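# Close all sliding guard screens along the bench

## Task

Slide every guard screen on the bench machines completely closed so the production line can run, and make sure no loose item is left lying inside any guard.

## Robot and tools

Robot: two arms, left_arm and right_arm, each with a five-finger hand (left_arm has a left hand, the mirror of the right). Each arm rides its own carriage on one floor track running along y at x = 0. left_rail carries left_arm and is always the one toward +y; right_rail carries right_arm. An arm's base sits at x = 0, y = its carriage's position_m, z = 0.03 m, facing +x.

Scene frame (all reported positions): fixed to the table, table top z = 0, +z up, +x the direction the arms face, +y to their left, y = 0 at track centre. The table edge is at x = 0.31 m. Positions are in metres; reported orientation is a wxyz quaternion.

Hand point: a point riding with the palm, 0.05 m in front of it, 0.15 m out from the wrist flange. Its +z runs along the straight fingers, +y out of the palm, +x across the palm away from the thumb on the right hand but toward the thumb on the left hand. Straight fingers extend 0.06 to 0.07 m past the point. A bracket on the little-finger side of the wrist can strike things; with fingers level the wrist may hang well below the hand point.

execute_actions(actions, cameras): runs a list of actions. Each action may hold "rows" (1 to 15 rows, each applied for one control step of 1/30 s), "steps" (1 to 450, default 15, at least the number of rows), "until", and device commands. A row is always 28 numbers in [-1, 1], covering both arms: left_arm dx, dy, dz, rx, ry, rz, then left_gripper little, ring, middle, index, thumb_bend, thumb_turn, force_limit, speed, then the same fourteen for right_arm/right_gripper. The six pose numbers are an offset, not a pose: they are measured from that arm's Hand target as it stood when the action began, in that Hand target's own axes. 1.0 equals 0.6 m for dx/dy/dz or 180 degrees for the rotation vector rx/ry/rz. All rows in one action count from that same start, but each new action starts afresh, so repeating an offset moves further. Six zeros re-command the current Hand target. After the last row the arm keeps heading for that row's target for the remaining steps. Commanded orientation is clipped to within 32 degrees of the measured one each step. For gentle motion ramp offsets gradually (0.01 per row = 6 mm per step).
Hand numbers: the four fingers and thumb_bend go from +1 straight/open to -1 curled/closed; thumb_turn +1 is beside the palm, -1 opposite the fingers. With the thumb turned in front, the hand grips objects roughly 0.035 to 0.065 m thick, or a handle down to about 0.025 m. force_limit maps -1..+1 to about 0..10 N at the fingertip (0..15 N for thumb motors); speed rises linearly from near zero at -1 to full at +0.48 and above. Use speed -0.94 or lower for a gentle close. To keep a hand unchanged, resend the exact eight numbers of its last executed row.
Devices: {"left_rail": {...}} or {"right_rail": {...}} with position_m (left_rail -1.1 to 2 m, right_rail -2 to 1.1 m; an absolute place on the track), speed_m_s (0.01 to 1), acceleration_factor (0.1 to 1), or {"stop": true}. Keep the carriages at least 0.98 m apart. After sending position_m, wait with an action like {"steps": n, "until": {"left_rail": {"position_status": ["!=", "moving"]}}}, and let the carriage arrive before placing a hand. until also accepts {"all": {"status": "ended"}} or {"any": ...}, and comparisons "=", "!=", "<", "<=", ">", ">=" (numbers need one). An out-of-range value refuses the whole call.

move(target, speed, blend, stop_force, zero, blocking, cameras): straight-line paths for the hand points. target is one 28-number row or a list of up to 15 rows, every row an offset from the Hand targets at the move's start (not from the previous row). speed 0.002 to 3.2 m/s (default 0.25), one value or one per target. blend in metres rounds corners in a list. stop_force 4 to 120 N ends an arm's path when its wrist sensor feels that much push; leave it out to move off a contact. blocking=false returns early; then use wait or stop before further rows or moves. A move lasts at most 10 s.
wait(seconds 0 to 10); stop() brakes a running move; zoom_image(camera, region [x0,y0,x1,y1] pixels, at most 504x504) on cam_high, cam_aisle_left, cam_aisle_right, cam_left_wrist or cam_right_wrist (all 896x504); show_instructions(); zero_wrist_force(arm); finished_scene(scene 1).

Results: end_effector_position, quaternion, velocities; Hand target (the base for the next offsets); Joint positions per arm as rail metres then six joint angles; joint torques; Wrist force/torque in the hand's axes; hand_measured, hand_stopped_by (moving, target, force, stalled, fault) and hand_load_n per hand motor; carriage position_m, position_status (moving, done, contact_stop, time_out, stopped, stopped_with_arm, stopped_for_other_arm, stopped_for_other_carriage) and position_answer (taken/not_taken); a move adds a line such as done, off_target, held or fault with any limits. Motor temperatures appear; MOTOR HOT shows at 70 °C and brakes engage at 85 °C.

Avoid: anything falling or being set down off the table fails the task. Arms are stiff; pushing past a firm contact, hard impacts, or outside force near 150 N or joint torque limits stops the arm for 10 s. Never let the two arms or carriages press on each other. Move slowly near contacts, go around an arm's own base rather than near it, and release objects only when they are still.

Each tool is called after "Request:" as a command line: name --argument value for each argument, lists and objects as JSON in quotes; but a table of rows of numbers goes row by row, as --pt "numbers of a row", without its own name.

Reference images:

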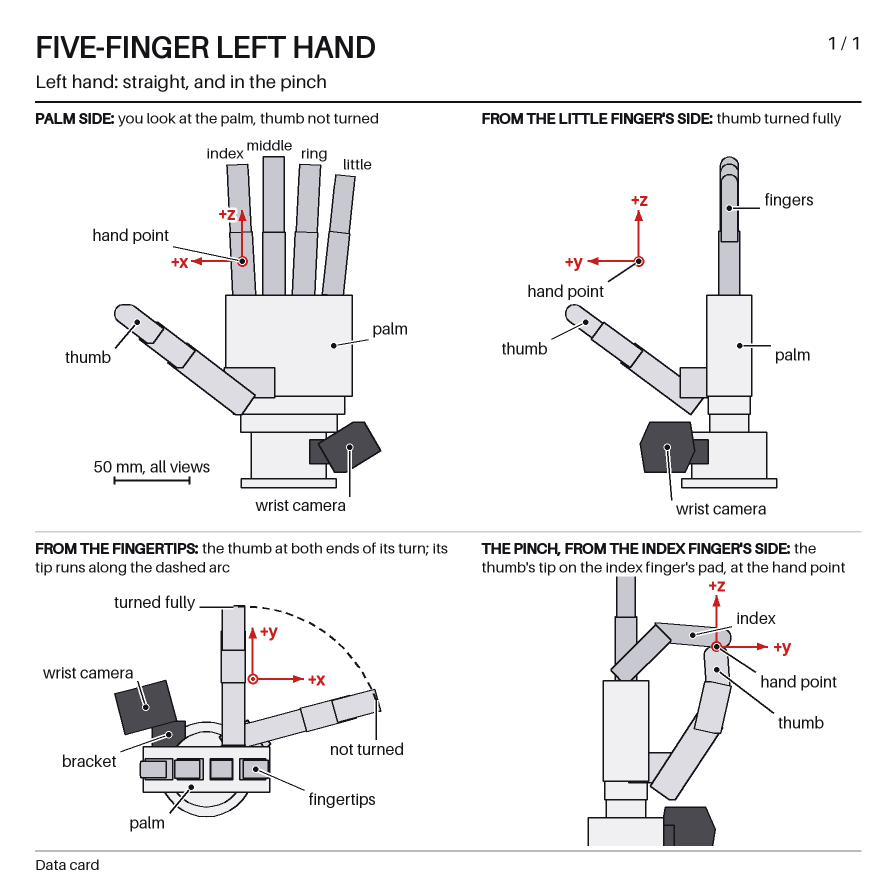

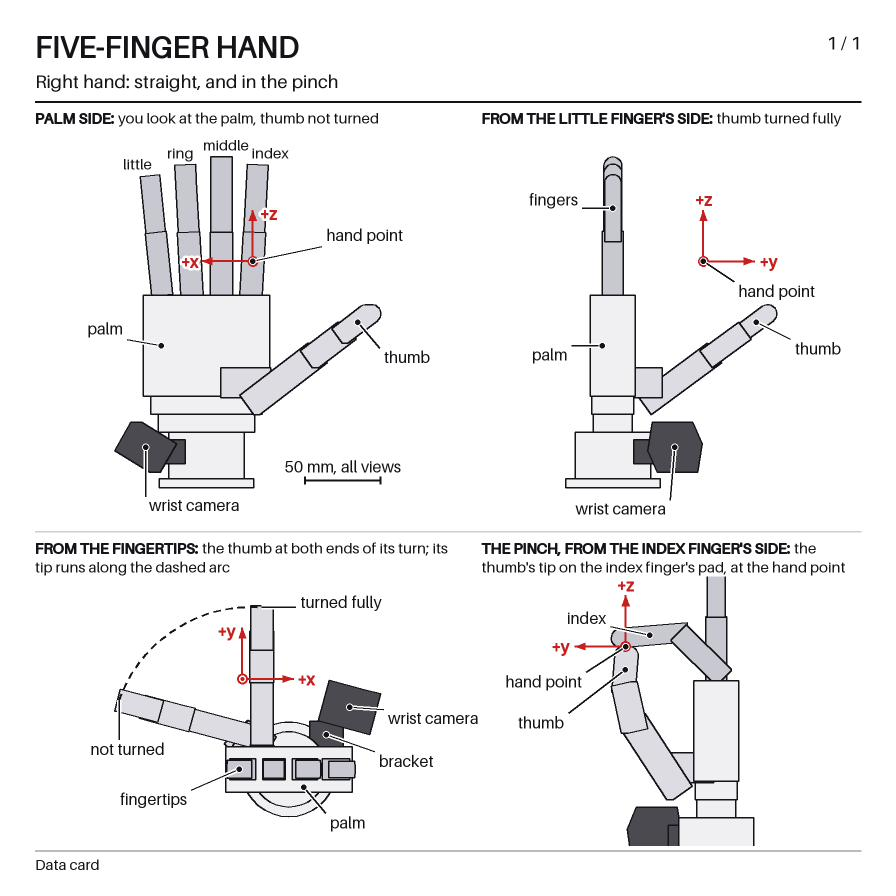

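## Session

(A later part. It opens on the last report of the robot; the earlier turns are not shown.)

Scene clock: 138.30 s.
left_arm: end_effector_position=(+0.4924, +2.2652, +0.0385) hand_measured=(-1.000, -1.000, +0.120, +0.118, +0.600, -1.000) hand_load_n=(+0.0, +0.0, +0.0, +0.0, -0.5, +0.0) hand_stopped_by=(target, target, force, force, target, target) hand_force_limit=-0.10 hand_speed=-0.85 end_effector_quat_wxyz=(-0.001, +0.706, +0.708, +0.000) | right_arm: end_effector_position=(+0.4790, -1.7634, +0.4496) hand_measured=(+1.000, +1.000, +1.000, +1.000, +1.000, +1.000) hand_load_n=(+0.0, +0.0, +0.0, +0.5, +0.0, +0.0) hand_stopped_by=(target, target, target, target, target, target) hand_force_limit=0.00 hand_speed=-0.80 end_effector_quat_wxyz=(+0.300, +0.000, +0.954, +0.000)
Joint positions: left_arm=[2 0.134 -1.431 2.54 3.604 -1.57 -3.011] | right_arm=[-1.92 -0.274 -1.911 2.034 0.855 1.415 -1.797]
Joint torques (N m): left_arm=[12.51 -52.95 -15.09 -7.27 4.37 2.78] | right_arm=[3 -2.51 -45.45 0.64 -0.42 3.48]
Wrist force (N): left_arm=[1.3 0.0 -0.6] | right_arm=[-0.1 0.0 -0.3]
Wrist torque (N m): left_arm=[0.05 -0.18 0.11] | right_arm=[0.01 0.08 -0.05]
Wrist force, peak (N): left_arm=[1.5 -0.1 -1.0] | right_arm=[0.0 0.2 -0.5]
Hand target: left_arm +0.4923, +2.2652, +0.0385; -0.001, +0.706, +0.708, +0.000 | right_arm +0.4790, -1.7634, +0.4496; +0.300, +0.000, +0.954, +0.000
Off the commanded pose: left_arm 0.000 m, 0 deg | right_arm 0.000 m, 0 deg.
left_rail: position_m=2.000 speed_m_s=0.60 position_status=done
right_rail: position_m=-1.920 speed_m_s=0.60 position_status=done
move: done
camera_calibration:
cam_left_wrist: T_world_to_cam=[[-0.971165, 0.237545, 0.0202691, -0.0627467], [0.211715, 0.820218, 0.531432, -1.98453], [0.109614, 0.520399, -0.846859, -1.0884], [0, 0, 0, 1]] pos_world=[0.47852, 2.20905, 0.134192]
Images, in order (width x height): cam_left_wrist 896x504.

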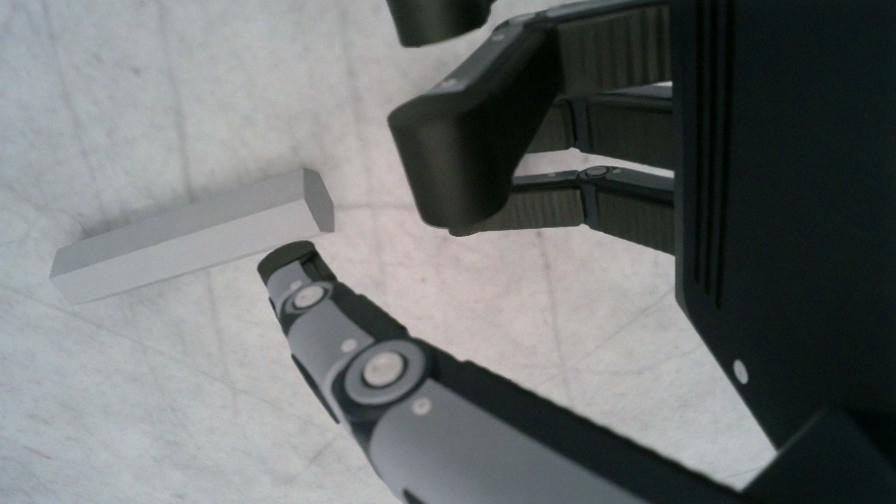

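Request:
move --pt "0 -0.03 -0.15 0 0 0 -1 -1 -0.15 -0.15 0.6 -1 -0.1 -0.85 0 0 0 0 0 0 1 1 1 1 1 1 0 -0.8" --pt "-0.25 0.0 -0.40 0 0 0.5 -1 -1 -0.15 -0.15 0.6 -1 -0.1 -0.85 0 0 0 0 0 0 1 1 1 1 1 1 0 -0.8" --speed 0.25 --blend '[0.03,0]'

Request:
move --target '[0,0,-0.15,0,0.19,0,1,1,1,1,1,1,0,-0.2,0,0,0,0,0,0,1,1,1,1,1,1,0,-0.8]' --speed 0.3 --cameras '["cam_left_wrist"]'

Scene clock: 144.20 s.
left_arm: end_effector_position=(+0.4930, +2.1150, +0.2784) hand_measured=(-1.000, -1.000, +0.120, +0.118, +0.600, -1.000) hand_load_n=(+0.0, +0.0, +0.0, +0.0, +0.0, +0.0) hand_stopped_by=(target, target, force, force, target, target) hand_force_limit=-0.10 hand_speed=-0.85 end_effector_quat_wxyz=(+0.000, +1.000, +0.002, +0.000) | right_arm: end_effector_position=(+0.4790, -1.7634, +0.4496) hand_measured=(+1.000, +1.000, +1.000, +1.000, +1.000, +1.000) hand_load_n=(+0.0, +0.0, +0.0, +0.0, +0.0, +0.0) hand_stopped_by=(target, target, target, target, target, target) hand_force_limit=0.00 hand_speed=-0.80 end_effector_quat_wxyz=(+0.300, +0.000, +0.954, +0.000)
Joint positions: left_arm=[2 0.002 -1.851 2.311 4.253 -1.57 -1.573] | right_arm=[-1.92 -0.274 -1.911 2.034 0.855 1.415 -1.797]
Joint torques (N m): left_arm=[-14.04 1.71 -49.39 -0.45 -3.74 2.57] | right_arm=[2.94 -0.91 -44.63 0.87 -0.33 3.59]
Wrist force (N): left_arm=[1.0 -0.7 -1.4] | right_arm=[0.0 -0.4 -0.2]
Wrist torque (N m): left_arm=[0.02 -0.11 0.01] | right_arm=[-0.05 0.06 -0.06]
Wrist force, peak (N): left_arm=[1.5 -0.6 -1.6] | right_arm=[0.3 0.0 -0.6]
Hand target: left_arm +0.4930, +2.1150, +0.2784; +0.000, +1.000, +0.002, +0.000 | right_arm +0.4790, -1.7634, +0.4496; +0.300, +0.000, +0.954, +0.000
Off the commanded pose: left_arm 0.000 m, 0 deg | right_arm 0.000 m, 0 deg.
left_rail: position_m=2.000 speed_m_s=0.60 position_status=done
right_rail: position_m=-1.920 speed_m_s=0.60 position_status=done
move: done

Scene clock: 145.90 s.
left_arm: end_effector_position=(+0.4931, +2.1149, +0.3684) hand_measured=(+1.000, +1.000, +1.000, +1.000, +1.000, +1.000) hand_load_n=(+0.0, +0.0, +0.0, +0.0, +0.0, +0.0) hand_stopped_by=(target, target, target, target, target, target) hand_force_limit=0.00 hand_speed=-0.20 end_effector_quat_wxyz=(-0.001, +0.956, +0.002, +0.294) | right_arm: end_effector_position=(+0.4790, -1.7634, +0.4496) hand_measured=(+1.000, +1.000, +1.000, +1.000, +1.000, +1.000) hand_load_n=(+0.0, +0.0, +0.0, +0.0, +0.0, +0.0) hand_stopped_by=(target, target, target, target, target, target) hand_force_limit=0.00 hand_speed=-0.80 end_effector_quat_wxyz=(+0.300, +0.000, +0.954, +0.000)
Joint positions: left_arm=[2 0.001 -2.084 2.516 3.684 -1.569 -1.573] | right_arm=[-1.92 -0.274 -1.911 2.034 0.855 1.415 -1.797]
Joint torques (N m): left_arm=[11.31 -20.12 -35.48 -8.01 -3.7 1.79] | right_arm=[2.81 -2.06 -45.24 0.62 -0.45 3.4]
Wrist force (N): left_arm=[2.7 -1.1 0.1] | right_arm=[0.1 0.1 0.0]
Wrist torque (N m): left_arm=[-0.17 -0.23 0.23] | right_arm=[0.00 0.04 -0.03]
Wrist force, peak (N): left_arm=[2.9 -1.2 0.2] | right_arm=[0.1 0.2 -0.5]
Hand target: left_arm +0.4931, +2.1150, +0.3684; -0.001, +0.956, +0.002, +0.294 | right_arm +0.4790, -1.7634, +0.4496; +0.300, +0.000, +0.954, +0.000
Off the commanded pose: left_arm 0.000 m, 0 deg | right_arm 0.000 m, 0 deg.
left_rail: position_m=2.000 speed_m_s=0.60 position_status=done
right_rail: position_m=-1.920 speed_m_s=0.60 position_status=done
move: done
camera_calibration:
cam_left_wrist: T_world_to_cam=[[0.185129, 0.970901, 0.151918, -2.20272], [0.38116, -0.21343, 0.899536, -0.0698611], [0.905784, -0.108625, -0.409581, 0.0457551], [0, 0, 0, 1]] pos_world=[0.392971, 2.12868, 0.416215]
Images, in order (width x height): cam_left_wrist 896x504.

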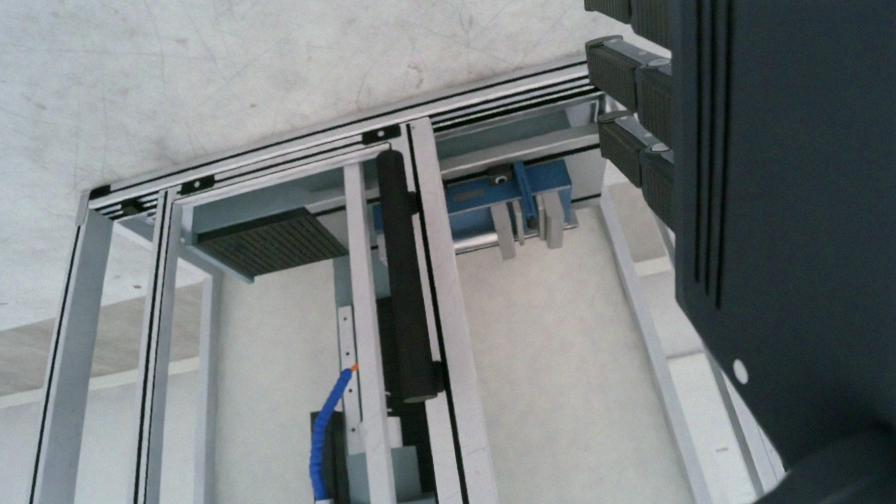

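Request:
zoom_image --camera "cam_left_wrist" --region '[60, 120, 360, 320]'

Request:
zoom_image --camera "cam_left_wrist" --region '[340, 60, 680, 280]'

Scaled by 1.680 from the camera's 896x504 image, which has a finer 1280x720 frame.

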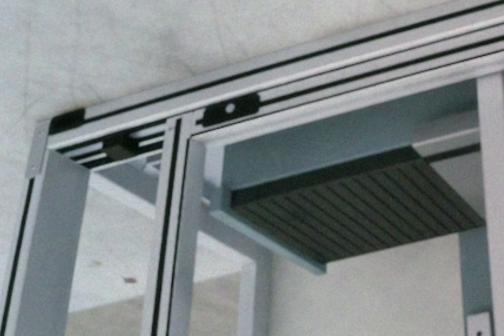

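Scaled by 1.482 from the camera's 896x504 image, which has a finer 1280x720 frame.

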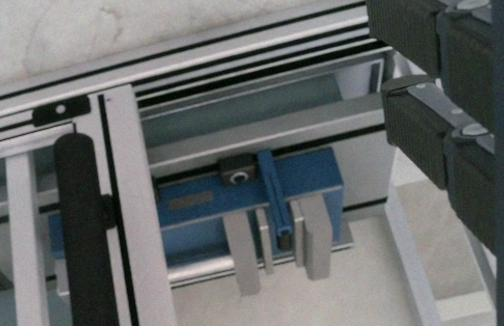

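Request:
move --target '[0.084,0.358,0.194,0,-0.134,0,-1,-1,-1,-1,1,-1,-0.4,0,0,0,0,0,0,0,1,1,1,1,1,1,0,-0.8]' --speed 0.25 --cameras '["cam_left_wrist"]'

Scene clock: 148.40 s.
left_arm: end_effector_position=(+0.6009, +1.9007, +0.3002) hand_measured=(-1.000, -1.000, -1.000, -1.000, +1.000, -1.000) hand_load_n=(+0.0, +0.0, +0.0, +0.0, +0.0, +0.0) hand_stopped_by=(target, target, target, target, target, target) hand_force_limit=-0.40 hand_speed=0.00 end_effector_quat_wxyz=(+0.000, +0.996, +0.002, +0.087) | right_arm: end_effector_position=(+0.4790, -1.7634, +0.4496) hand_measured=(+1.000, +1.000, +1.000, +1.000, +1.000, +1.000) hand_load_n=(+0.0, +0.0, +0.0, +0.0, +0.0, +0.0) hand_stopped_by=(target, target, target, target, target, target) hand_force_limit=0.00 hand_speed=-0.80 end_effector_quat_wxyz=(+0.300, +0.000, +0.954, +0.000)
Joint positions: left_arm=[2 -0.413 -1.778 2.272 4.057 -1.5 -1.982] | right_arm=[-1.92 -0.274 -1.911 2.034 0.855 1.415 -1.797]
Joint torques (N m): left_arm=[-13.71 -1.84 -49.38 -0.52 -3.21 -1.27] | right_arm=[0.8 -1.61 -44.81 0.86 -0.59 3.58]
Wrist force (N): left_arm=[1.8 -0.4 -0.5] | right_arm=[0.0 -0.1 -0.2]
Wrist torque (N m): left_arm=[-0.06 -0.16 0.24] | right_arm=[-0.01 0.06 -0.04]
Wrist force, peak (N): left_arm=[2.2 -2.5 -0.3] | right_arm=[0.0 0.0 -0.6]
Hand target: left_arm +0.6009, +1.9006, +0.3002; +0.000, +0.996, +0.002, +0.087 | right_arm +0.4790, -1.7634, +0.4496; +0.300, +0.000, +0.954, +0.000
Off the commanded pose: left_arm 0.000 m, 0 deg | right_arm 0.000 m, 0 deg.
left_rail: position_m=2.000 speed_m_s=0.60 position_status=done
right_rail: position_m=-1.920 speed_m_s=0.60 position_status=done
move: done
camera_calibration:
cam_left_wrist: T_world_to_cam=[[0.230453, 0.97113, 0.0616217, -2.00483], [0.715492, -0.212028, 0.66567, -0.228711], [0.659517, -0.109316, -0.743698, 0.146597], [0, 0, 0, 1]] pos_world=[0.528975, 1.91448, 0.38481]
Images, in order (width x height): cam_left_wrist 896x504.

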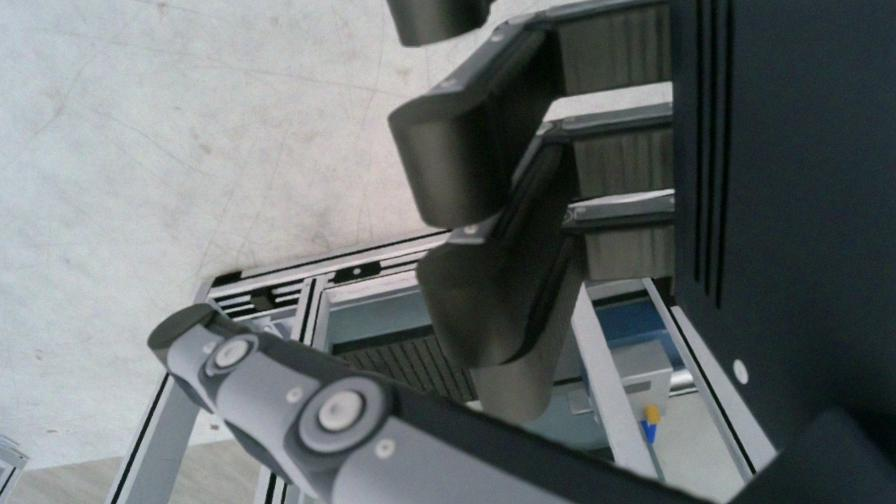

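Request:
move --target '[0.28,0.0,0.083,0,0,0,-1,-1,-1,-1,1,-1,-0.4,0,0,0,0,0,0,0,1,1,1,1,1,1,0,-0.8]' --speed 0.12 --stop_force 12 --cameras '["cam_left_wrist","cam_high"]'

Scene clock: 151.17 s.
left_arm: end_effector_position=(+0.7750, +1.9013, +0.2804) hand_measured=(-1.000, -1.000, -1.000, -1.000, +1.000, -1.000) hand_load_n=(+0.0, +0.0, +0.5, +0.0, -0.5, +0.0) hand_stopped_by=(target, target, target, target, target, target) hand_force_limit=-0.40 hand_speed=0.00 end_effector_quat_wxyz=(+0.000, +0.996, +0.002, +0.087) | right_arm: end_effector_position=(+0.4790, -1.7634, +0.4496) hand_measured=(+1.000, +1.000, +1.000, +1.000, +1.000, +1.000) hand_load_n=(+0.0, +0.0, +0.0, +0.0, +0.0, +0.0) hand_stopped_by=(target, target, target, target, target, target) hand_force_limit=0.00 hand_speed=-0.80 end_effector_quat_wxyz=(+0.300, +0.000, +0.954, +0.000)
Joint positions: left_arm=[2 -0.308 -1.452 2.006 3.992 -1.517 -1.878] | right_arm=[-1.92 -0.274 -1.911 2.034 0.855 1.415 -1.797]
Joint torques (N m): left_arm=[11.7 -30.62 -48.73 -0.35 -3.36 2.79] | right_arm=[3.16 -3.36 -44.79 0.99 -0.53 3.63]
Wrist force (N): left_arm=[1.7 -0.3 -0.7] | right_arm=[0.0 0.1 -0.3]
Wrist torque (N m): left_arm=[-0.01 -0.19 0.11] | right_arm=[0.02 0.07 -0.04]
Wrist force, peak (N): left_arm=[2.7 -0.7 -0.8] | right_arm=[0.3 0.2 -0.7]
Hand target: left_arm +0.7750, +1.9013, +0.2804; +0.000, +0.996, +0.002, +0.087 | right_arm +0.4790, -1.7634, +0.4496; +0.300, +0.000, +0.954, +0.000
Off the commanded pose: left_arm 0.000 m, 0 deg | right_arm 0.000 m, 0 deg.
left_rail: position_m=2.000 speed_m_s=0.60 position_status=done
right_rail: position_m=-1.920 speed_m_s=0.60 position_status=done
move: done
camera_calibration:
cam_left_wrist: T_world_to_cam=[[0.230529, 0.97111, 0.0616525, -2.04436], [0.715564, -0.21212, 0.665563, -0.339877], [0.659412, -0.109315, -0.743791, 0.0171564], [0, 0, 0, 1]] pos_world=[0.703175, 1.91508, 0.36501]
Images, in order (width x height): cam_high 896x504, cam_left_wrist 896x504.

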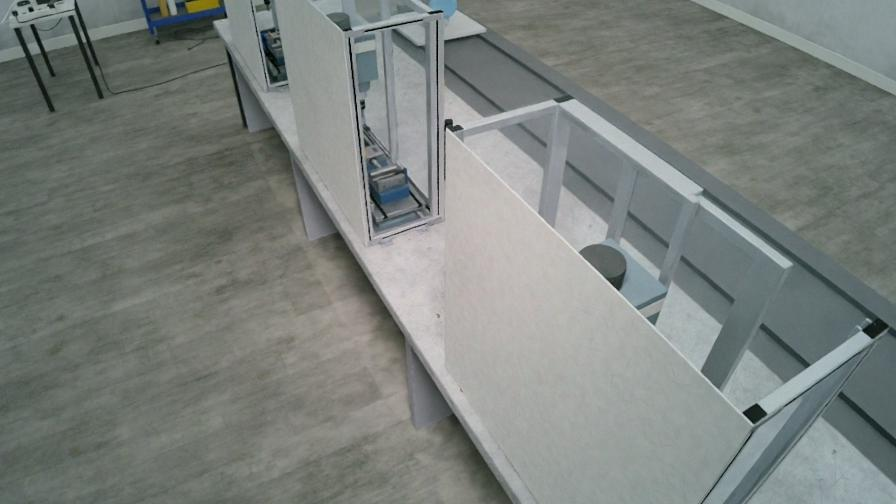

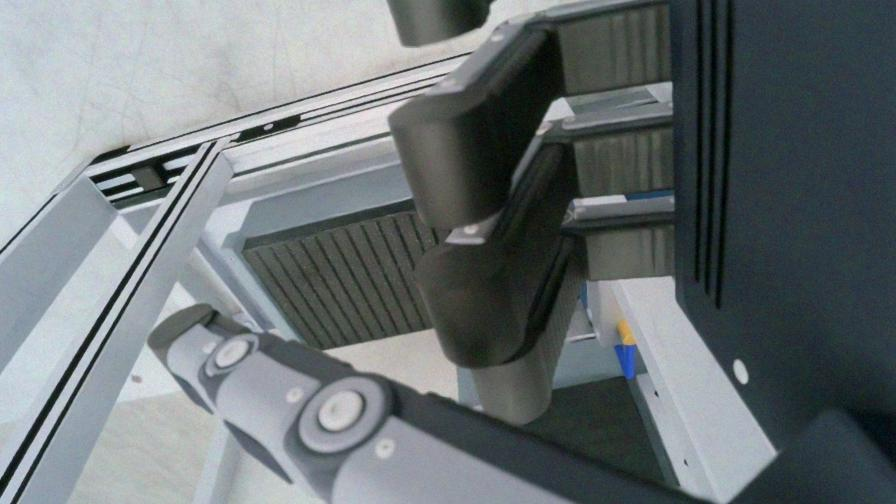

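Request:
move --target '[0,-0.32,0,0,0,0,-1,-1,-1,-1,1,-1,-0.4,0,0,0,0,0,0,0,1,1,1,1,1,1,0,-0.8]' --speed 0.05 --stop_force 30 --cameras '["cam_left_wrist","cam_aisle_left"]'

Scene clock: 156.30 s.
left_arm: end_effector_position=(+0.7743, +2.0932, +0.2806) hand_measured=(-1.000, -1.000, -1.000, -1.000, +1.000, -1.000) hand_load_n=(+0.0, +0.0, +0.0, +0.5, +0.0, +0.0) hand_stopped_by=(target, target, target, target, target, target) hand_force_limit=-0.40 hand_speed=0.00 end_effector_quat_wxyz=(+0.000, +0.996, +0.002, +0.087) | right_arm: end_effector_position=(+0.4790, -1.7634, +0.4496) hand_measured=(+1.000, +1.000, +1.000, +1.000, +1.000, +1.000) hand_load_n=(+0.0, +0.0, +0.0, +0.0, +0.0, +0.0) hand_stopped_by=(target, target, target, target, target, target) hand_force_limit=0.00 hand_speed=-0.80 end_effector_quat_wxyz=(+0.300, +0.000, +0.954, +0.000)
Joint positions: left_arm=[2 -0.03 -1.427 1.979 3.986 -1.564 -1.604] | right_arm=[-1.92 -0.274 -1.911 2.034 0.855 1.415 -1.797]
Joint torques (N m): left_arm=[18.6 -32.34 -47.58 -0.04 -2.06 2.55] | right_arm=[1.89 -2.94 -44.45 1.02 -0.44 3.55]
Wrist force (N): left_arm=[1.5 7.9 -1.7] | right_arm=[0.0 0.2 0.0]
Wrist torque (N m): left_arm=[0.37 -0.20 0.10] | right_arm=[0.03 0.06 -0.04]
Wrist force, peak (N): left_arm=[2.2 11.1 1.3] | right_arm=[0.0 0.5 -0.6]
Hand target: left_arm +0.7743, +2.0932, +0.2806; +0.000, +0.996, +0.002, +0.087 | right_arm +0.4790, -1.7634, +0.4496; +0.300, +0.000, +0.954, +0.000
Off the commanded pose: left_arm 0.000 m, 0 deg | right_arm 0.000 m, 0 deg.
left_rail: position_m=2.000 speed_m_s=0.60 position_status=done
right_rail: position_m=-1.920 speed_m_s=0.60 position_status=done
move: done
camera_calibration:
cam_left_wrist: T_world_to_cam=[[0.230529, 0.97111, 0.0616525, -2.23066], [0.715564, -0.21212, 0.665563, -0.298715], [0.659412, -0.109315, -0.743791, 0.0386809], [0, 0, 0, 1]] pos_world=[0.702475, 2.10708, 0.36511]
Images, in order (width x height): cam_aisle_left 896x504, cam_left_wrist 896x504.

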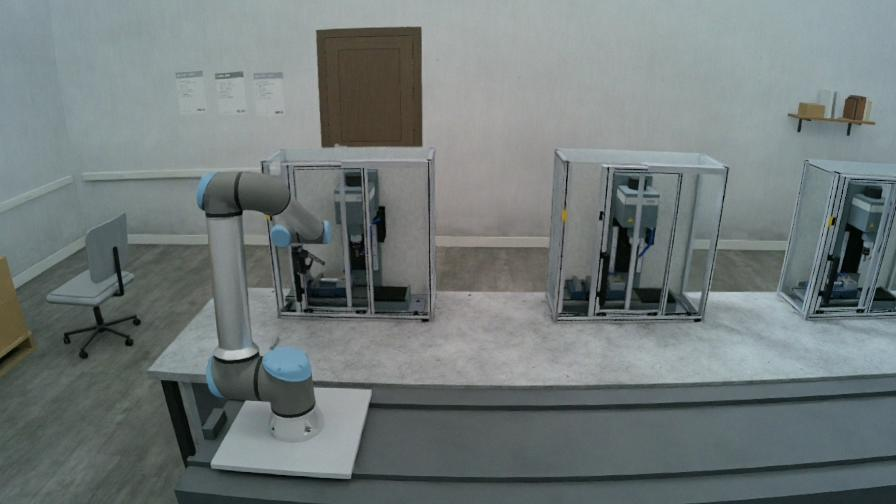

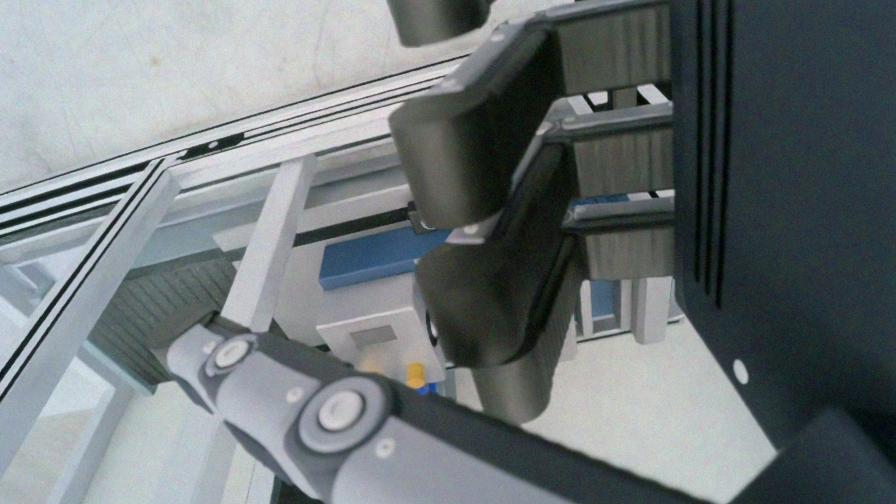

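Request:
move --target '[0,-0.2,0,0,0,0,-1,-1,-1,-1,1,-1,-0.4,0,0,0,0,0,0,0,1,1,1,1,1,1,0,-0.8]' --speed 0.025 --stop_force 25 --cameras '["cam_left_wrist","cam_aisle_left"]'

Request:
zoom_image --camera "cam_aisle_left" --region '[240, 130, 460, 340]'

Scene clock: 160.97 s.
left_arm: end_effector_position=(+0.7740, +2.1699, +0.2806) hand_measured=(-1.000, -1.000, -1.000, -1.000, +1.000, -1.000) hand_load_n=(+0.0, +0.0, +0.0, +0.0, +0.0, +0.0) hand_stopped_by=(target, target, target, target, target, target) hand_force_limit=-0.40 hand_speed=0.00 end_effector_quat_wxyz=(+0.000, +0.996, +0.002, +0.087) | right_arm: end_effector_position=(+0.4790, -1.7634, +0.4496) hand_measured=(+1.000, +1.000, +1.000, +1.000, +1.000, +1.000) hand_load_n=(+0.0, +0.0, +0.0, +0.0, +0.0, +0.0) hand_stopped_by=(target, target, target, target, target, target) hand_force_limit=0.00 hand_speed=-0.80 end_effector_quat_wxyz=(+0.300, +0.000, +0.954, +0.000)
Joint positions: left_arm=[2 0.079 -1.397 1.942 3.992 -1.583 -1.497] | right_arm=[-1.92 -0.274 -1.911 2.034 0.855 1.415 -1.797]
Joint torques (N m): left_arm=[5.15 -74.96 -33.23 -7.43 6.48 -2.13] | right_arm=[0.96 -3.02 -44.31 1.11 -0.41 3.38]
Wrist force (N): left_arm=[6.0 22.4 -0.5] | right_arm=[0.0 0.0 -0.1]
Wrist torque (N m): left_arm=[0.86 -0.45 0.62] | right_arm=[-0.01 0.05 -0.04]
Wrist force, peak (N): left_arm=[-8.2 59.6 -9.4] | right_arm=[-0.2 -0.4 -0.3]
Hand target: left_arm +0.7740, +2.1699, +0.2806; +0.000, +0.996, +0.002, +0.087 (not the last commanded pose) | right_arm +0.4790, -1.7634, +0.4496; +0.300, +0.000, +0.954, +0.000
Off the commanded pose: left_arm 0.043 m, 0 deg | right_arm 0.000 m, 0 deg.
left_rail: position_m=2.000 speed_m_s=0.60 position_status=done
right_rail: position_m=-1.920 speed_m_s=0.60 position_status=done
move: contact (left_arm)
camera_calibration:
cam_left_wrist: T_world_to_cam=[[0.230645, 0.971101, 0.0613663, -2.30503], [0.715547, -0.21201, 0.665616, -0.282545], [0.659391, -0.10961, -0.743767, 0.0479885], [0, 0, 0, 1]] pos_world=[0.702175, 2.18378, 0.36521]
Images, in order (width x height): cam_aisle_left 896x504, cam_left_wrist 896x504.

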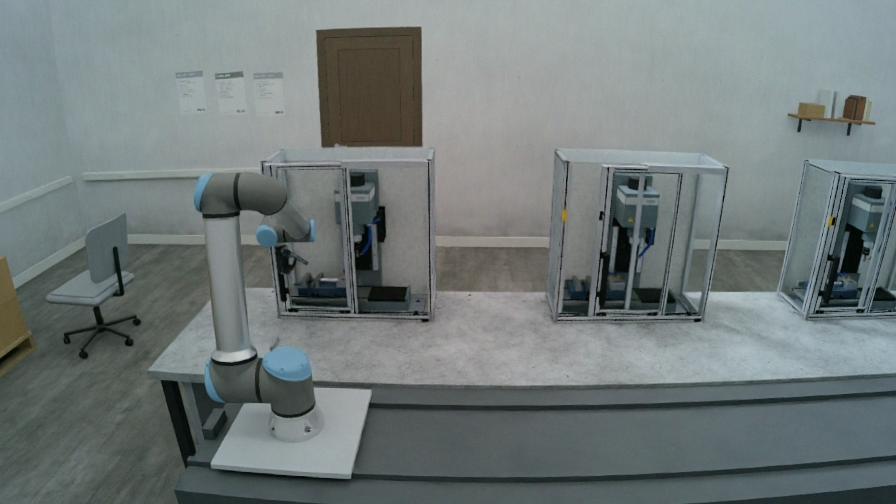

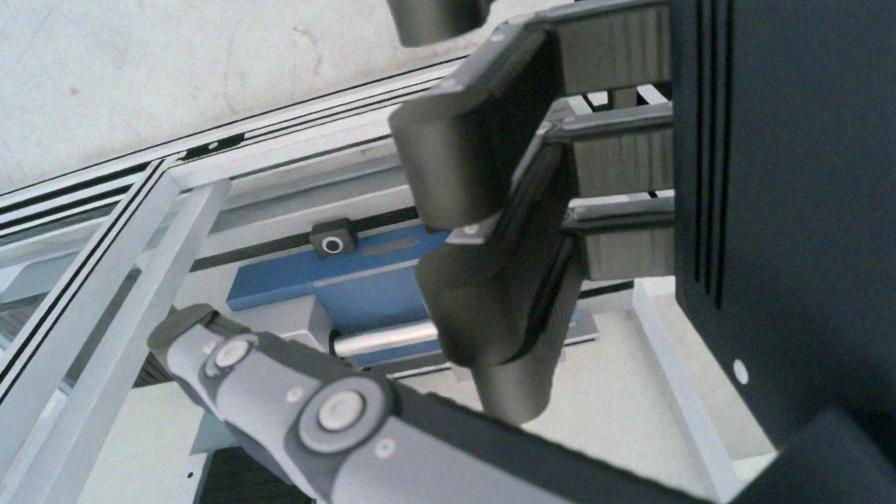

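Scaled by 2.291 from the camera's 896x504 image, which has a finer 1280x720 frame.

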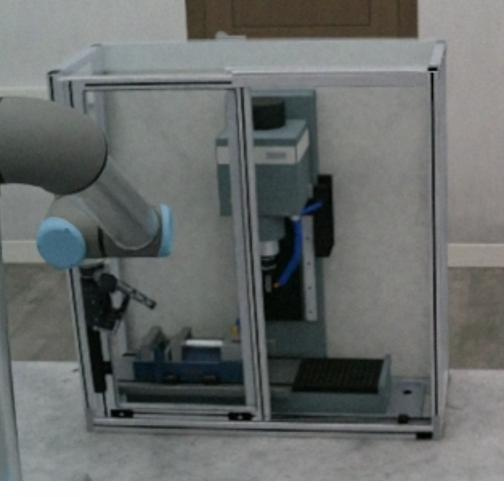

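Request:
move --pt "0 0.08 0 0 0 0 -1 -1 -1 -1 1 -1 -0.4 0 0 0 0 0 0 0 1 1 1 1 1 1 0 -0.8" --pt "-0.4 0.08 -0.1 0 0 0 -1 -1 -1 -1 1 -1 -0.4 0 0 0 0 0 0 0 1 1 1 1 1 1 0 -0.8" --speed '[0.06,0.25]' --blend '[0.01,0]' --cameras '["cam_left_wrist","cam_aisle_left"]'

Request:
zoom_image --camera "cam_aisle_left" --region '[240, 130, 460, 340]'

Scene clock: 164.10 s.
left_arm: end_effector_position=(+0.5275, +2.1210, +0.2979) hand_measured=(-1.000, -1.000, -1.000, -1.000, +1.000, -1.000) hand_load_n=(+0.0, +0.0, +0.0, +0.5, +0.0, +0.0) hand_stopped_by=(target, target, target, target, target, target) hand_force_limit=-0.40 hand_speed=0.00 end_effector_quat_wxyz=(+0.000, +0.996, +0.002, +0.087) | right_arm: end_effector_position=(+0.4790, -1.7634, +0.4496) hand_measured=(+1.000, +1.000, +1.000, +1.000, +1.000, +1.000) hand_load_n=(+0.0, +0.0, +0.0, +0.0, +0.0, +0.0) hand_stopped_by=(target, target, target, target, target, target) hand_force_limit=0.00 hand_speed=-0.80 end_effector_quat_wxyz=(+0.300, +0.000, +0.954, +0.000)
Joint positions: left_arm=[2 0.015 -1.855 2.335 4.057 -1.572 -1.56] | right_arm=[-1.92 -0.274 -1.911 2.034 0.855 1.415 -1.797]
Joint torques (N m): left_arm=[-12.07 -38.43 -35.81 -0.71 4.34 -1.24] | right_arm=[1.4 -1.68 -44.08 1.17 -0.45 3.74]
Wrist force (N): left_arm=[1.3 -0.5 -0.7] | right_arm=[0.1 -0.1 -0.2]
Wrist torque (N m): left_arm=[-0.01 -0.07 0.22] | right_arm=[-0.02 0.05 -0.05]
Wrist force, peak (N): left_arm=[5.6 24.3 0.0] | right_arm=[-0.1 0.1 -0.7]
Hand target: left_arm +0.5274, +2.1210, +0.2979; +0.000, +0.996, +0.002, +0.087 | right_arm +0.4790, -1.7634, +0.4496; +0.300, +0.000, +0.954, +0.000
Off the commanded pose: left_arm 0.000 m, 0 deg | right_arm 0.000 m, 0 deg.
left_rail: position_m=2.000 speed_m_s=0.60 position_status=done
right_rail: position_m=-1.920 speed_m_s=0.60 position_status=done
move: done
camera_calibration:
cam_left_wrist: T_world_to_cam=[[0.230575, 0.971122, 0.0613025, -2.20171], [0.71557, -0.211917, 0.665621, -0.12812], [0.65939, -0.109609, -0.743768, 0.218025], [0, 0, 0, 1]] pos_world=[0.455575, 2.13488, 0.38241]
Images, in order (width x height): cam_aisle_left 896x504, cam_left_wrist 896x504.

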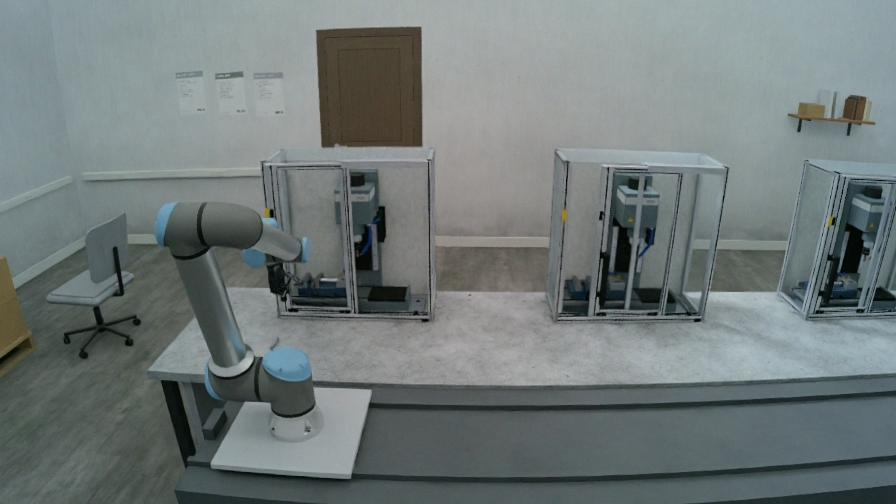

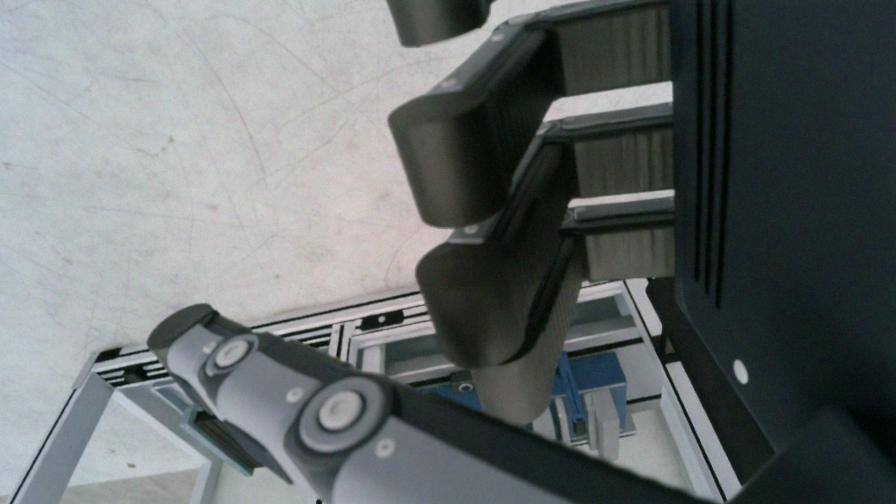

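Scaled by 2.291 from the camera's 896x504 image, which has a finer 1280x720 frame.

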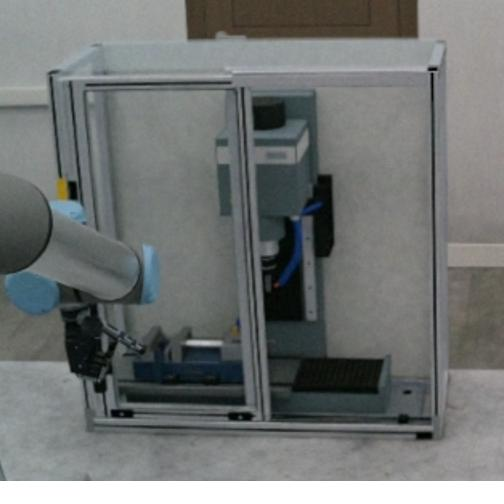

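Request:
execute_actions --actions '[{"left_rail":{"position_m":0.62},"steps":5},{"steps":150,"until":{"left_rail":{"position_status":["!=","moving"]}}}]'

Request:
move --target '[0,0,-0.1,0,0.15,0,1,1,1,1,1,1,0,-0.2,0,-0.5,0.05,0,0,0,1,1,1,1,1,1,0,-0.8]' --speed 0.3 --cameras '["cam_left_wrist","cam_right_wrist"]'

Scene clock: 168.77 s.
left_arm: end_effector_position=(+0.5274, +0.7410, +0.2979) hand_measured=(-1.000, -1.000, -1.000, -1.000, +1.000, -1.000) hand_load_n=(+0.5, +0.0, +0.0, +0.0, +0.0, +0.0) hand_stopped_by=(target, target, target, target, target, target) hand_force_limit=-0.40 hand_speed=0.00 end_effector_quat_wxyz=(+0.000, +0.996, +0.002, +0.087) | right_arm: end_effector_position=(+0.4790, -1.7634, +0.4496) hand_measured=(+1.000, +1.000, +1.000, +1.000, +1.000, +1.000) hand_load_n=(+0.0, +0.0, +0.0, +0.0, -0.5, +0.0) hand_stopped_by=(target, target, target, target, target, target) hand_force_limit=0.00 hand_speed=-0.80 end_effector_quat_wxyz=(+0.300, +0.000, +0.954, +0.000)
Joint positions: left_arm=[0.62 0.015 -1.855 2.336 4.057 -1.572 -1.56] | right_arm=[-1.92 -0.274 -1.911 2.034 0.855 1.415 -1.797]
Joint torques (N m): left_arm=[-5.16 -35.09 -40.87 -0.92 0.72 -1.15] | right_arm=[1 -2.5 -44.64 1.02 -0.56 3.72]
Wrist force (N): left_arm=[1.6 -1.0 -0.7] | right_arm=[0.1 0.2 -0.1]
Wrist torque (N m): left_arm=[-0.09 -0.13 0.26] | right_arm=[0.03 0.05 -0.03]
Wrist force, peak (N): left_arm=[1.7 -1.6 -0.7] | right_arm=[0.5 0.1 -0.3]
Hand target: left_arm +0.5274, +0.7410, +0.2979; +0.000, +0.996, +0.002, +0.087 | right_arm +0.4790, -1.7634, +0.4496; +0.300, +0.000, +0.954, +0.000
Off the commanded pose: left_arm 0.000 m, 0 deg | right_arm 0.000 m, 0 deg.
left_rail: position_m=0.620 speed_m_s=0.60 position_status=done
right_rail: position_m=-1.920 speed_m_s=0.60 position_status=done

Scene clock: 170.43 s.
left_arm: end_effector_position=(+0.5169, +0.7410, +0.3571) hand_measured=(+1.000, +1.000, +1.000, +1.000, +1.000, +1.000) hand_load_n=(+0.0, +0.0, +0.0, +0.0, +0.0, +0.5) hand_stopped_by=(target, target, target, target, target, target) hand_force_limit=0.00 hand_speed=-0.20 end_effector_quat_wxyz=(-0.001, +0.948, +0.002, +0.318) | right_arm: end_effector_position=(+0.4962, -2.0634, +0.4250) hand_measured=(+1.000, +1.000, +1.000, +1.000, +1.000, +1.000) hand_load_n=(+0.0, +0.0, +0.5, +0.0, +0.0, +0.0) hand_stopped_by=(target, target, target, target, target, target) hand_force_limit=0.00 hand_speed=-0.80 end_effector_quat_wxyz=(+0.300, +0.000, +0.954, +0.000)
Joint positions: left_arm=[0.62 0.019 -1.999 2.528 3.537 -1.58 -1.558] | right_arm=[-1.92 -1.049 -1.741 2.004 0.973 1.052 -2.53]
Joint torques (N m): left_arm=[10.94 14.69 -34.5 -7.15 -3.68 1.62] | right_arm=[-20.73 -13.87 -46.8 6.07 -3.35 -4.08]
Wrist force (N): left_arm=[2.4 -0.9 -0.3] | right_arm=[0.2 0.1 0.3]
Wrist torque (N m): left_arm=[-0.14 -0.20 0.12] | right_arm=[-0.04 -0.02 0.12]
Wrist force, peak (N): left_arm=[2.7 -1.1 -0.4] | right_arm=[0.0 1.6 -0.3]
Hand target: left_arm +0.5170, +0.7410, +0.3570; -0.001, +0.948, +0.002, +0.318 | right_arm +0.4962, -2.0634, +0.4250; +0.300, +0.000, +0.954, +0.000
Off the commanded pose: left_arm 0.000 m, 0 deg | right_arm 0.000 m, 0 deg.
left_rail: position_m=0.620 speed_m_s=0.60 position_status=done
right_rail: position_m=-1.920 speed_m_s=0.60 position_status=done
move: done
camera_calibration:
cam_left_wrist: T_world_to_cam=[[0.177431, 0.970878, 0.160978, -0.870595], [0.335331, -0.213428, 0.917606, -0.344737], [0.925241, -0.108831, -0.363434, -0.156099], [0, 0, 0, 1]] pos_world=[0.414501, 0.754677, 0.399748]
cam_right_wrist: T_world_to_cam=[[-0.212655, 0.966296, -0.145088, 2.15789], [0.391589, 0.220317, 0.893375, -0.115152], [0.89523, 0.133166, -0.425242, 0.131623], [0, 0, 0, 1]] pos_world=[0.386145, -2.07731, 0.471929]
Images, in order (width x height): cam_left_wrist 896x504, cam_right_wrist 896x504.

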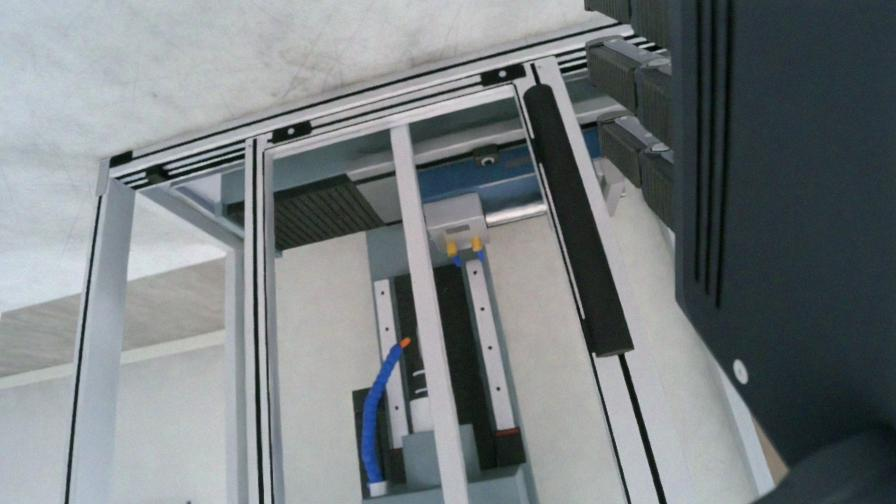

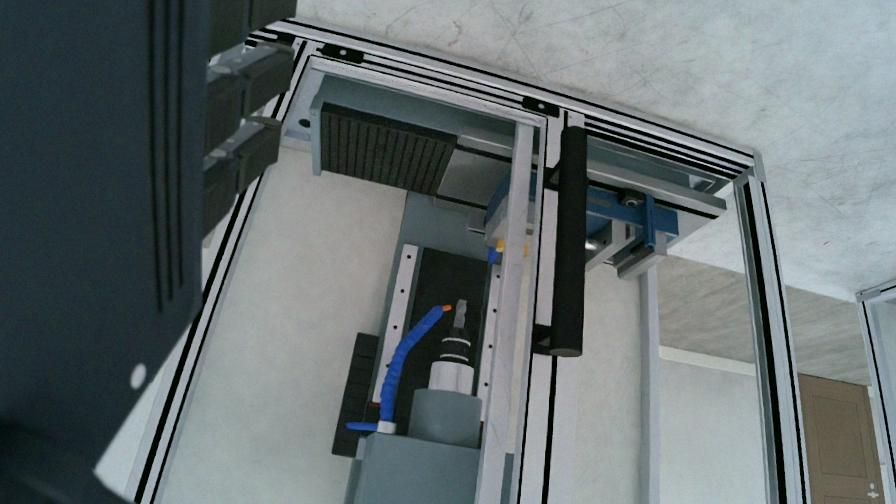

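Request:
zoom_image --camera "cam_right_wrist" --region '[440, 80, 780, 300]'

Request:
zoom_image --camera "cam_right_wrist" --region '[270, 20, 560, 240]'

Request:
zoom_image --camera "cam_left_wrist" --region '[90, 90, 430, 310]'

Request:
move --target '[0,-0.4,0,0,0,0,1,1,1,1,1,1,0,-0.2,0,0,0,0,0,0,1,1,1,1,1,1,0,-0.8]' --speed 0.3 --cameras '["cam_left_wrist"]'

Request:
zoom_image --camera "cam_left_wrist" --region '[280, 0, 680, 260]'

Scaled by 1.482 from the camera's 896x504 image, which has a finer 1280x720 frame.

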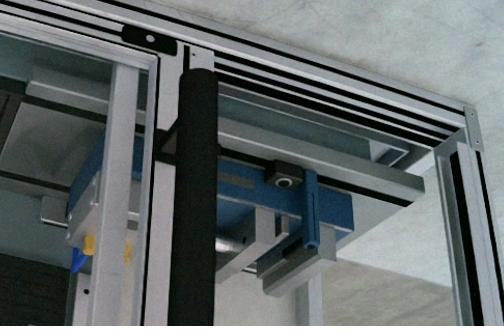

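Scaled by 1.738 from the camera's 896x504 image, which has a finer 1280x720 frame.

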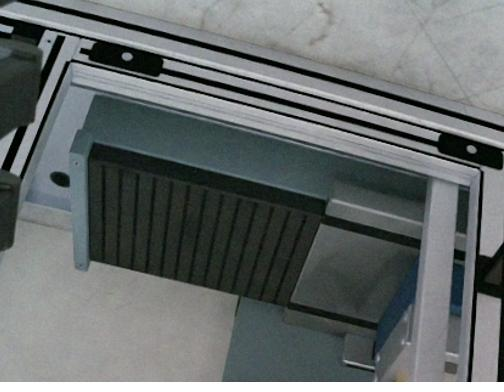

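Scaled by 1.482 from the camera's 896x504 image, which has a finer 1280x720 frame.

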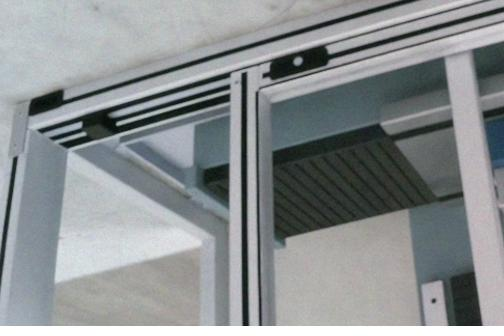

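Scene clock: 172.27 s.
left_arm: end_effector_position=(+0.5161, +0.9809, +0.3571) hand_measured=(+1.000, +1.000, +1.000, +1.000, +1.000, +1.000) hand_load_n=(+0.0, +0.0, +0.0, +0.0, -0.5, +0.0) hand_stopped_by=(target, target, target, target, target, target) hand_force_limit=0.00 hand_speed=-0.20 end_effector_quat_wxyz=(-0.001, +0.948, +0.002, +0.318) | right_arm: end_effector_position=(+0.4962, -2.0634, +0.4250) hand_measured=(+1.000, +1.000, +1.000, +1.000, +1.000, +1.000) hand_load_n=(+0.0, +0.0, +0.0, +0.0, +0.0, -0.5) hand_stopped_by=(target, target, target, target, target, target) hand_force_limit=0.00 hand_speed=-0.80 end_effector_quat_wxyz=(+0.300, +0.000, +0.954, +0.000)
Joint positions: left_arm=[0.62 0.573 -1.669 2.291 3.524 -1.901 -1.098] | right_arm=[-1.92 -1.049 -1.741 2.004 0.973 1.052 -2.53]
Joint torques (N m): left_arm=[11.67 -8.8 -47.07 -0.65 -4.13 2.62] | right_arm=[-17.87 -12.85 -46.22 5.88 -3.35 -4.44]
Wrist force (N): left_arm=[2.2 -0.7 -0.4] | right_arm=[-0.1 0.2 0.2]
Wrist torque (N m): left_arm=[-0.16 -0.20 0.16] | right_arm=[-0.02 0.03 0.12]
Wrist force, peak (N): left_arm=[2.7 -2.3 -0.2] | right_arm=[-0.1 0.6 0.3]
Hand target: left_arm +0.5161, +0.9810, +0.3571; -0.001, +0.948, +0.002, +0.318 | right_arm +0.4962, -2.0634, +0.4250; +0.300, +0.000, +0.954, +0.000
Off the commanded pose: left_arm 0.000 m, 0 deg | right_arm 0.000 m, 0 deg.
left_rail: position_m=0.620 speed_m_s=0.60 position_status=done
right_rail: position_m=-1.920 speed_m_s=0.60 position_status=done
move: done
camera_calibration:
cam_left_wrist: T_world_to_cam=[[0.177335, 0.970892, 0.160997, -1.10346], [0.335354, -0.213413, 0.917601, -0.29336], [0.925251, -0.108732, -0.363439, -0.129304], [0, 0, 0, 1]] pos_world=[0.413701, 0.994677, 0.399848]
Images, in order (width x height): cam_left_wrist 896x504.

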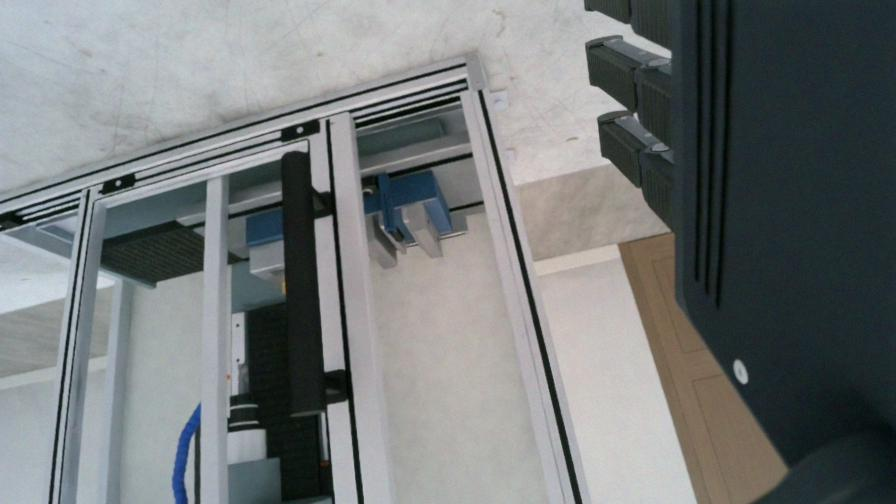

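Scaled by 1.260 from the camera's 896x504 image, which has a finer 1280x720 frame.

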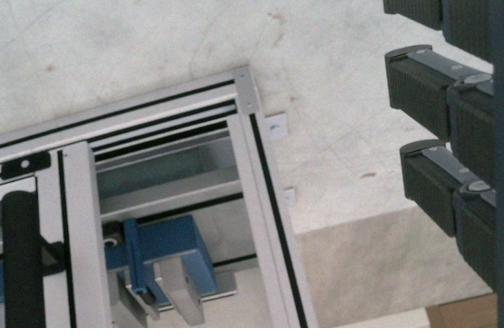

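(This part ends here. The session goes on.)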